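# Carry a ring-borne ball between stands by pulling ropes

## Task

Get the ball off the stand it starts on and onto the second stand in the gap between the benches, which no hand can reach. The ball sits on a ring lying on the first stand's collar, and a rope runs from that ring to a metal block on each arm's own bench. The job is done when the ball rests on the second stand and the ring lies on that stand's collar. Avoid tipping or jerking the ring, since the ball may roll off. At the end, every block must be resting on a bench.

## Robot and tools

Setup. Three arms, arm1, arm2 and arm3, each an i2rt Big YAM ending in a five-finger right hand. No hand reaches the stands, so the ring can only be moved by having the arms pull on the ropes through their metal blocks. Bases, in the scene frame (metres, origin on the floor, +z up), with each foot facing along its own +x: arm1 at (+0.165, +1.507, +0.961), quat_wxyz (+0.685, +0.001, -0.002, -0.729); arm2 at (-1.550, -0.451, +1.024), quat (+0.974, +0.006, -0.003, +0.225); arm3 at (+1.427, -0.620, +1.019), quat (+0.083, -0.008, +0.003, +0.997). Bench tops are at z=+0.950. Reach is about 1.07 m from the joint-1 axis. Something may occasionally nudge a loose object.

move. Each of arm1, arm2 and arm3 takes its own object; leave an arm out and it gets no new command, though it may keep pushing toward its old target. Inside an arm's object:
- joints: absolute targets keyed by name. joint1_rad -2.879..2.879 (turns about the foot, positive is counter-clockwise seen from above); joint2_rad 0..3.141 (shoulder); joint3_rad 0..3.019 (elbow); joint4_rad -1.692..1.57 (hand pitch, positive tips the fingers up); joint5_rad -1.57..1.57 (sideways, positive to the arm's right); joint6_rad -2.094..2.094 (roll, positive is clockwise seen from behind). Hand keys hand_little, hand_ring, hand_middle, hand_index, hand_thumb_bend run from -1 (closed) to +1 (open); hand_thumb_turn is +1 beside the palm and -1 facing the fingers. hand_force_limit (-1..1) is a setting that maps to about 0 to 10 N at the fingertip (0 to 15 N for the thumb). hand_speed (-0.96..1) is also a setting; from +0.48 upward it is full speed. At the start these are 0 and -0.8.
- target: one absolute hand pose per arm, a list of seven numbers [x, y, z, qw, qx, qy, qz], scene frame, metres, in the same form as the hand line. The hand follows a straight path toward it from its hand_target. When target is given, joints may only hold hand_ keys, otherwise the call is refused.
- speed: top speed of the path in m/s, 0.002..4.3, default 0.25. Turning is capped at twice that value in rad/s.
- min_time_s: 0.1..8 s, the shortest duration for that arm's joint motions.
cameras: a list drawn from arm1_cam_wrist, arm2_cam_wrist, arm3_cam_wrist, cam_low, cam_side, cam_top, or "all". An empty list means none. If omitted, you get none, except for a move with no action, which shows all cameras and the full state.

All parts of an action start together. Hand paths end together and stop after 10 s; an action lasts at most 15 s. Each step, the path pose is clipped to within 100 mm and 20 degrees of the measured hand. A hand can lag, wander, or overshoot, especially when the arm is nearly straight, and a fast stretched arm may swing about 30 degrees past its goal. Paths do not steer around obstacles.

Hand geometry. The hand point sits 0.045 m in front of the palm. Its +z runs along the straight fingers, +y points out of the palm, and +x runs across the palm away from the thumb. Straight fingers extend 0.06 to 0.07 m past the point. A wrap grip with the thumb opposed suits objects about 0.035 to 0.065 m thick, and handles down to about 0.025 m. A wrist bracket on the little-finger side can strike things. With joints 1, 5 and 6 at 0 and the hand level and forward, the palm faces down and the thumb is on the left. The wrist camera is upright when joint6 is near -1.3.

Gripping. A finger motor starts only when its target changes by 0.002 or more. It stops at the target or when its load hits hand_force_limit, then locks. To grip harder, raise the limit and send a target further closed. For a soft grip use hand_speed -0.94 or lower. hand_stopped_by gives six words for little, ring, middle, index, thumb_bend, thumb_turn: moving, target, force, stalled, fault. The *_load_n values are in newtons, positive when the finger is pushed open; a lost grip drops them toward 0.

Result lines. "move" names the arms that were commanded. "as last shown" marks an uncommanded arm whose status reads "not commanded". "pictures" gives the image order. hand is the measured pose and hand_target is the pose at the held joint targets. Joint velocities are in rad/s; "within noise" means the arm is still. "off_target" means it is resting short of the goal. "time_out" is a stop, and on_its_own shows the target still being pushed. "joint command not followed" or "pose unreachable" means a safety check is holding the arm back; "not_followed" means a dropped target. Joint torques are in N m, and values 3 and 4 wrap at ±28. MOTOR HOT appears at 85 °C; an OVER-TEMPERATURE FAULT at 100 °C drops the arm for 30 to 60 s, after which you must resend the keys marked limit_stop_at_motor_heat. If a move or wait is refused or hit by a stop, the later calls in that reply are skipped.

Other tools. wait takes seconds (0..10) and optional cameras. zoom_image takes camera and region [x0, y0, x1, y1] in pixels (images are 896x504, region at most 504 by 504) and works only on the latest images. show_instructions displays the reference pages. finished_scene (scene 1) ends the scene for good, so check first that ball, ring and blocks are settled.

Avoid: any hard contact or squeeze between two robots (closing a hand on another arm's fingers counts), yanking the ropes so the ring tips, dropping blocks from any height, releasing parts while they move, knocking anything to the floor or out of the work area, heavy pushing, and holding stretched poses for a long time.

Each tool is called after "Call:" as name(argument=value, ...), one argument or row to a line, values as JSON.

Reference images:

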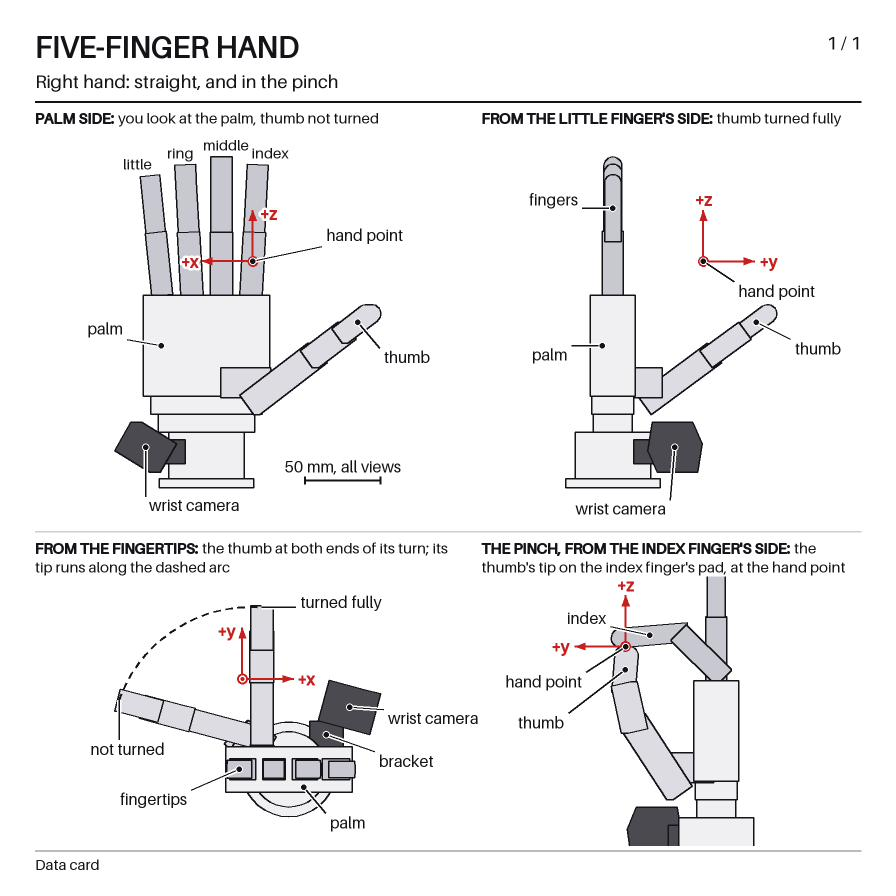

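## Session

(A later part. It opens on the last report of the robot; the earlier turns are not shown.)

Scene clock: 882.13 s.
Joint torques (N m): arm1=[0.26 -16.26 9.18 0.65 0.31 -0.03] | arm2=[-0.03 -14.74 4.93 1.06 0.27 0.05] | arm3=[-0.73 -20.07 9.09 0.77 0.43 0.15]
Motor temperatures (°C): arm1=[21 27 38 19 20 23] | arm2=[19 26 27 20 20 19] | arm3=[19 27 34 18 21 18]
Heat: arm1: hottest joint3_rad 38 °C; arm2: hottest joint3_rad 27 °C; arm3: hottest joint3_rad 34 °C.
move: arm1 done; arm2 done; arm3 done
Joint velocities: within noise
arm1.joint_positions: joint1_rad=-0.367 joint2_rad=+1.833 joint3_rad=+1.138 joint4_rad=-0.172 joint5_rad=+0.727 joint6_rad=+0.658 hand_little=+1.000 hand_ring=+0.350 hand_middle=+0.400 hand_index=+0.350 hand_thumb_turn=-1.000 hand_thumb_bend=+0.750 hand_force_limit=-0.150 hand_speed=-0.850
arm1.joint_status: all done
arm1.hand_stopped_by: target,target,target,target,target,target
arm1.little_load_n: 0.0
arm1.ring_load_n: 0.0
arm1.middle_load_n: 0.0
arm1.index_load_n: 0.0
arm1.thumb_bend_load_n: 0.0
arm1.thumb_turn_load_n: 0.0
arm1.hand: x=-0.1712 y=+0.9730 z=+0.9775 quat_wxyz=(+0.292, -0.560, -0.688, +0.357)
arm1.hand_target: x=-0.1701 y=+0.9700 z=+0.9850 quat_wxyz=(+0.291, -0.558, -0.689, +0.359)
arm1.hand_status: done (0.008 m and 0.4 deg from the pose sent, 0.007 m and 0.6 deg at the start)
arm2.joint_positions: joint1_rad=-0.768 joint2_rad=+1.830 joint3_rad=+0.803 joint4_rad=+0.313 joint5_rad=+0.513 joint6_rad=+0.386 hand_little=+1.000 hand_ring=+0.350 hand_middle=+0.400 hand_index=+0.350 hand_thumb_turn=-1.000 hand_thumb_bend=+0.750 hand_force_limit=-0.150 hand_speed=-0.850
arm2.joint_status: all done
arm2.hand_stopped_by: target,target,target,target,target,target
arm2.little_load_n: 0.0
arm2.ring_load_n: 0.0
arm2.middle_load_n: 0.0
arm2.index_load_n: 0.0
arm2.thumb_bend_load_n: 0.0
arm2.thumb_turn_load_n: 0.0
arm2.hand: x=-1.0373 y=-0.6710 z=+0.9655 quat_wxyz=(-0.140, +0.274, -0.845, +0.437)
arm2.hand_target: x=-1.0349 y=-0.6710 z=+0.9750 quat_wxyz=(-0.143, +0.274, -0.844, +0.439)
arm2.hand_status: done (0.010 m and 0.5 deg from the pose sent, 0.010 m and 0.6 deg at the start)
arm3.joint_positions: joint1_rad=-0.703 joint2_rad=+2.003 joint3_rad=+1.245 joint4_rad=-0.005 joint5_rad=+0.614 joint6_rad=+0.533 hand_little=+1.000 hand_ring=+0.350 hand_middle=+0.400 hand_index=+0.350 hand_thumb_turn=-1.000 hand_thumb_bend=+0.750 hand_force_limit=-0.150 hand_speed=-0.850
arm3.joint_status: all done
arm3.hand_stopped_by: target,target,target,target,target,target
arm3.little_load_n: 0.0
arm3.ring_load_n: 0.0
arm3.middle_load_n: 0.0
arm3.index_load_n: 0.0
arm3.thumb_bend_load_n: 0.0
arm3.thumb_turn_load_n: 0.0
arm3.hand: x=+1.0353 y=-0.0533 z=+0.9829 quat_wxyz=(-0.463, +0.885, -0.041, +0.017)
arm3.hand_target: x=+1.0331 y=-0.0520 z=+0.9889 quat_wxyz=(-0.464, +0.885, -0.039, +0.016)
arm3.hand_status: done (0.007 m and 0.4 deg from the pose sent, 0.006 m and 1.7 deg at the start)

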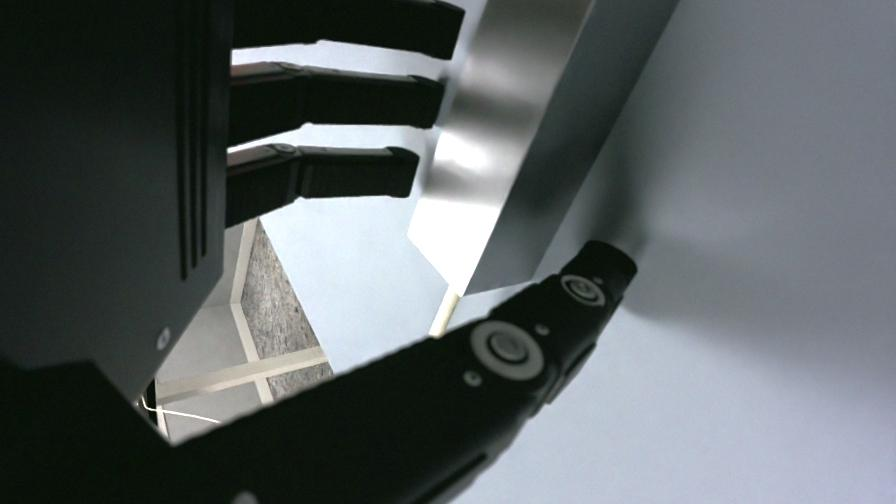

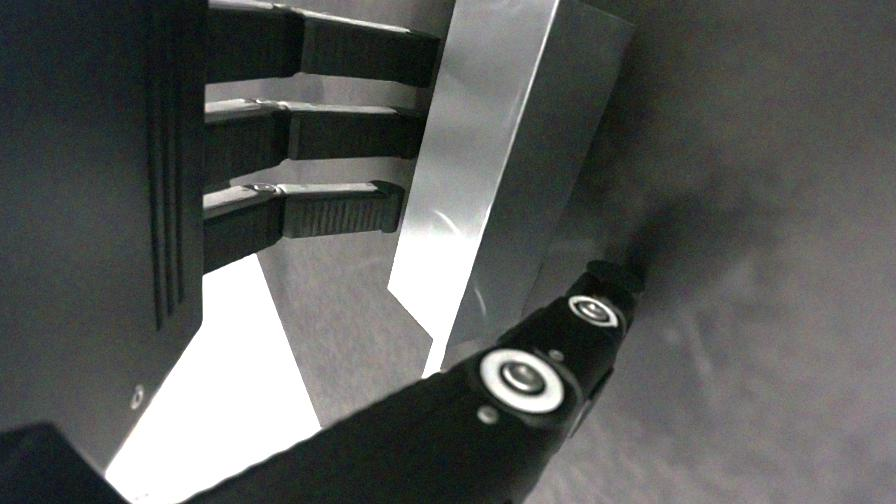

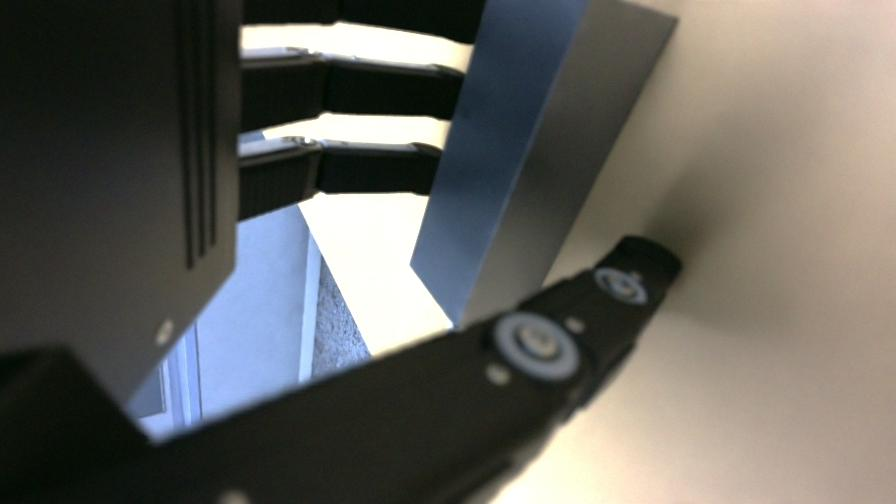

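Call:
move(
  arm1={"target": [-0.170, 0.972, 1.11, -0.2906, 0.5582, 0.6893, -0.3588], "speed": 0.12},
  arm2={"target": [-1.037, -0.672, 1.10, 0.1427, -0.2741, 0.8436, -0.4391], "speed": 0.12},
  arm3={"target": [1.035, -0.053, 1.11, 0.4638, -0.8849, 0.0387, -0.0155], "speed": 0.12},
  cameras=["all"],
)

Scene clock: 890.90 s.
Joint torques (N m): arm1=[0.21 -14.62 13.37 0.55 0.32 -0.04] | arm2=[-0.62 -12.45 9.74 1.09 0.31 0.04] | arm3=[-0.56 -18.02 13.44 0.79 0.44 0.07]
Motor temperatures (°C): arm1=[21 27 38 18 20 23] | arm2=[19 26 27 20 20 19] | arm3=[19 28 35 18 21 18]
Heat: arm1: hottest joint3_rad 38 °C; arm2: hottest joint3_rad 27 °C; arm3: hottest joint3_rad 35 °C.
move: arm1 off_target; arm2 off_target; arm3 off_target
Joint velocities: within noise
arm1.joint_positions: joint1_rad=-0.367 joint2_rad=+1.653 joint3_rad=+1.245 joint4_rad=-0.484 joint5_rad=+0.726 joint6_rad=+0.658 hand_little=+1.000 hand_ring=+0.350 hand_middle=+0.400 hand_index=+0.350 hand_thumb_turn=-1.000 hand_thumb_bend=+0.750 hand_force_limit=-0.150 hand_speed=-0.850
arm1.joint_status: not commanded
arm1.hand_stopped_by: target,target,target,target,target,target
arm1.little_load_n: 0.0
arm1.ring_load_n: 0.0
arm1.middle_load_n: 0.0
arm1.index_load_n: 0.0
arm1.thumb_bend_load_n: 0.0
arm1.thumb_turn_load_n: 0.0
arm1.hand: x=-0.1662 y=+0.9851 z=+1.0905 quat_wxyz=(+0.295, -0.558, -0.694, +0.347)
arm1.hand_target: x=-0.1697 y=+0.9726 z=+1.1102 quat_wxyz=(+0.291, -0.558, -0.689, +0.359)
arm1.hand_status: off_target (0.024 m and 1.6 deg from the pose sent, 0.133 m and 0.4 deg at the start)
arm2.joint_positions: joint1_rad=-0.768 joint2_rad=+1.537 joint3_rad=+0.845 joint4_rad=-0.059 joint5_rad=+0.513 joint6_rad=+0.386 hand_little=+1.000 hand_ring=+0.350 hand_middle=+0.400 hand_index=+0.350 hand_thumb_turn=-1.000 hand_thumb_bend=+0.750 hand_force_limit=-0.150 hand_speed=-0.850
arm2.joint_status: not commanded
arm2.hand_stopped_by: target,target,target,target,target,target
arm2.little_load_n: 0.0
arm2.ring_load_n: 0.0
arm2.middle_load_n: 0.0
arm2.index_load_n: 0.0
arm2.thumb_bend_load_n: 0.0
arm2.thumb_turn_load_n: 0.0
arm2.hand: x=-1.0552 y=-0.6667 z=+1.0748 quat_wxyz=(-0.127, +0.281, -0.850, +0.427)
arm2.hand_target: x=-1.0379 y=-0.6716 z=+1.1003 quat_wxyz=(-0.143, +0.274, -0.844, +0.439)
arm2.hand_status: off_target (0.032 m and 2.5 deg from the pose sent, 0.135 m and 0.5 deg at the start)
arm3.joint_positions: joint1_rad=-0.703 joint2_rad=+1.807 joint3_rad=+1.292 joint4_rad=-0.280 joint5_rad=+0.613 joint6_rad=+0.533 hand_little=+1.000 hand_ring=+0.350 hand_middle=+0.400 hand_index=+0.350 hand_thumb_turn=-1.000 hand_thumb_bend=+0.750 hand_force_limit=-0.150 hand_speed=-0.850
arm3.joint_status: not commanded
arm3.hand_stopped_by: target,target,target,target,target,target
arm3.little_load_n: 0.0
arm3.ring_load_n: -0.5
arm3.middle_load_n: 0.0
arm3.index_load_n: 0.0
arm3.thumb_bend_load_n: 0.0
arm3.thumb_turn_load_n: 0.0
arm3.hand: x=+1.0445 y=-0.0657 z=+1.0896 quat_wxyz=(-0.453, +0.891, -0.036, +0.026)
arm3.hand_target: x=+1.0355 y=-0.0537 z=+1.1104 quat_wxyz=(-0.464, +0.885, -0.039, +0.015)
arm3.hand_status: off_target (0.026 m and 1.8 deg from the pose sent, 0.127 m and 0.4 deg at the start)
pictures: arm1_cam_wrist, arm2_cam_wrist, arm3_cam_wrist, cam_low, cam_side, cam_top

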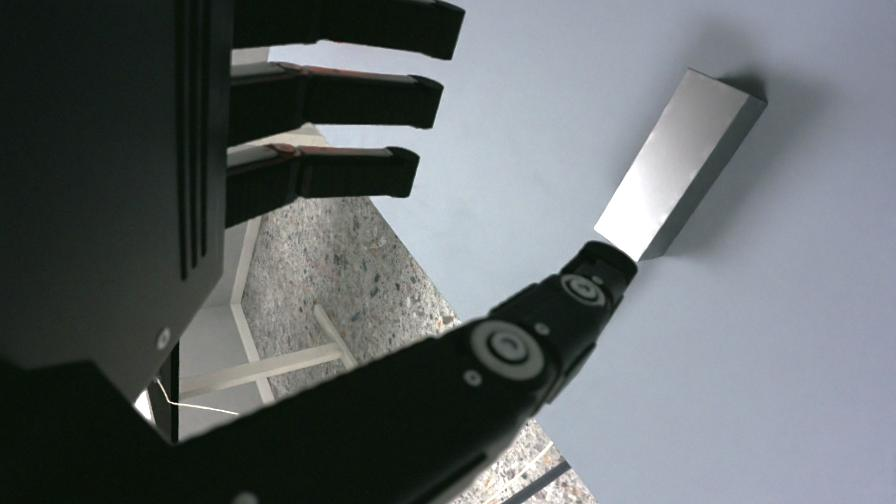

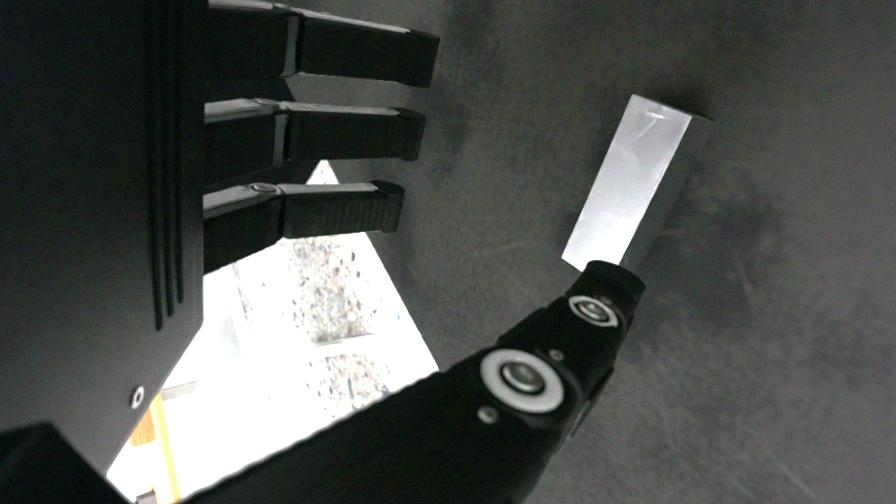

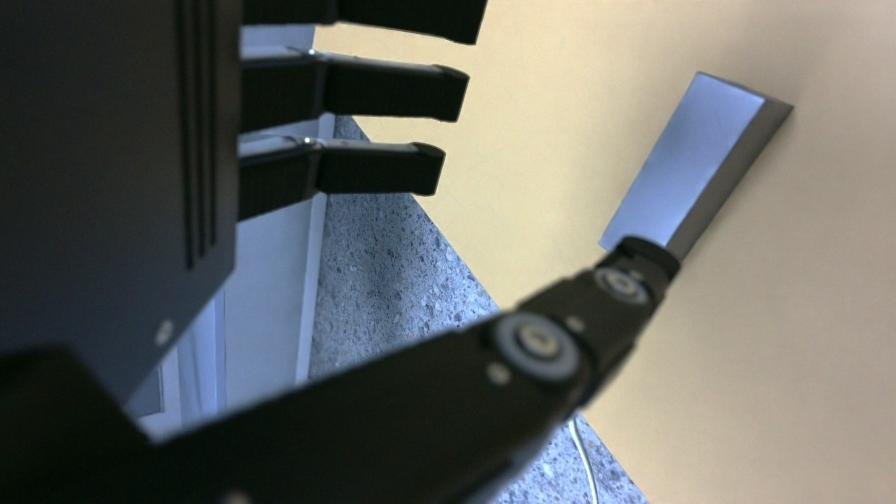

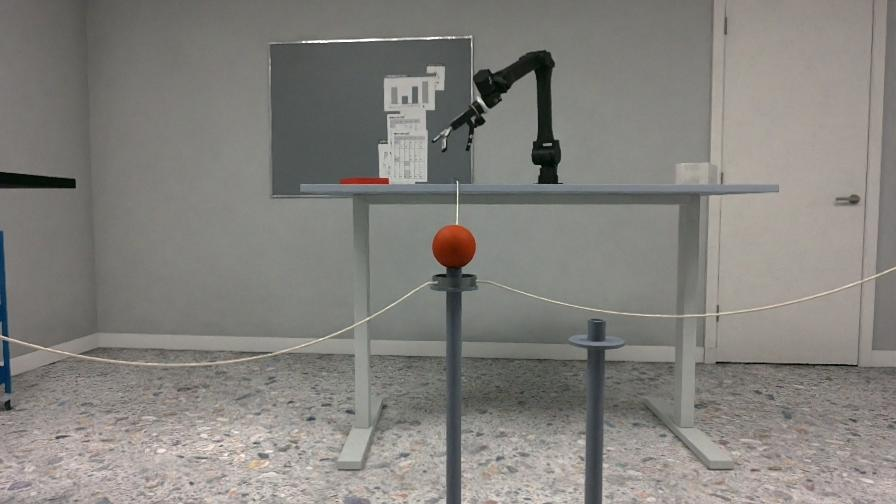

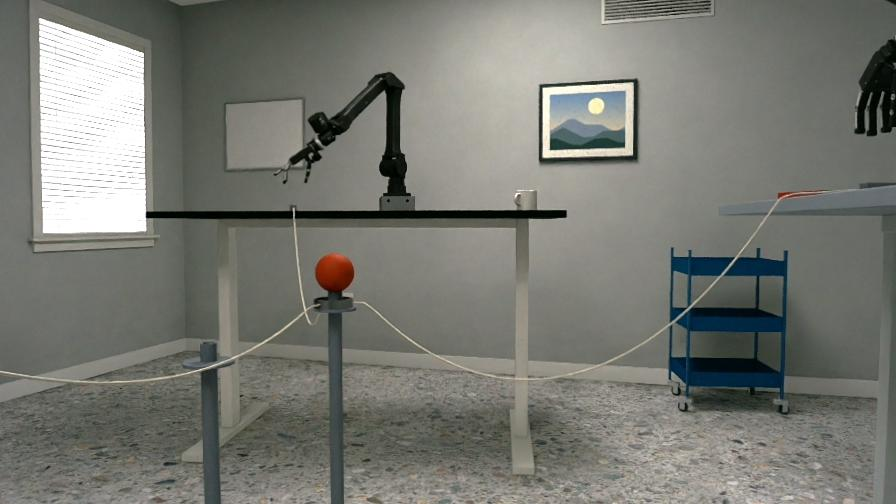

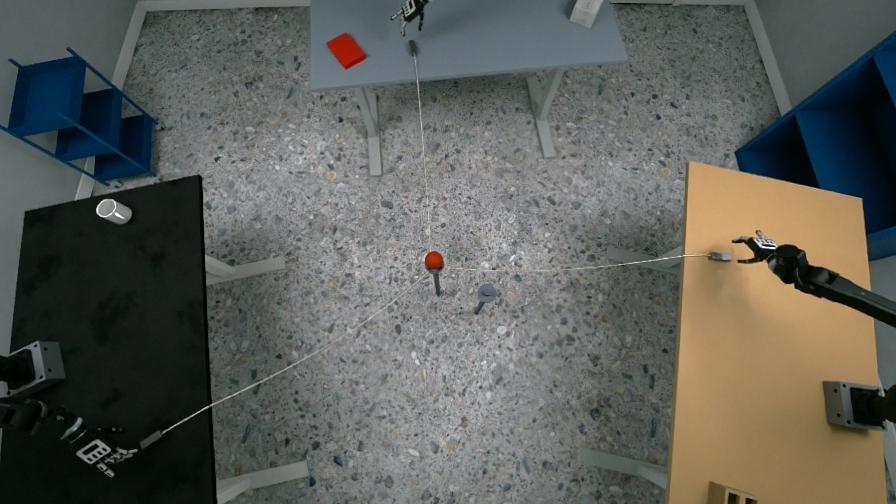

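Call:
zoom_image(
  camera="cam_side",
  region=[245, 220, 425, 350],
)

Call:
zoom_image(
  camera="cam_low",
  region=[364, 190, 544, 320],
)

Scaled by 2.800.

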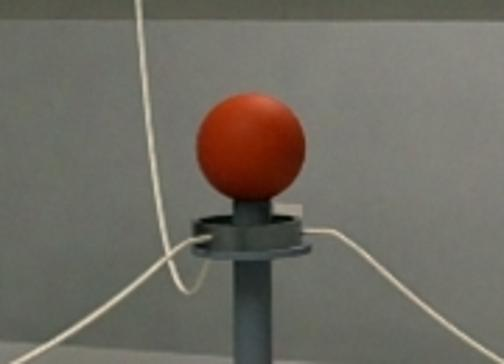

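Scaled by 2.800.

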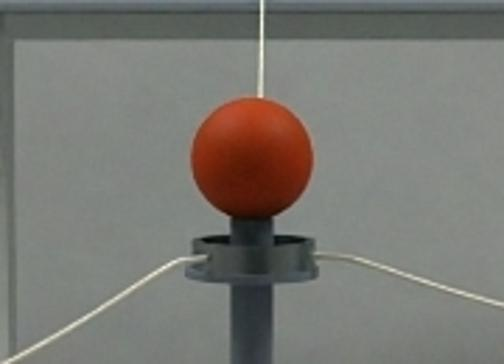

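Call:
finished_scene(
)

The scene is finished: the task was done.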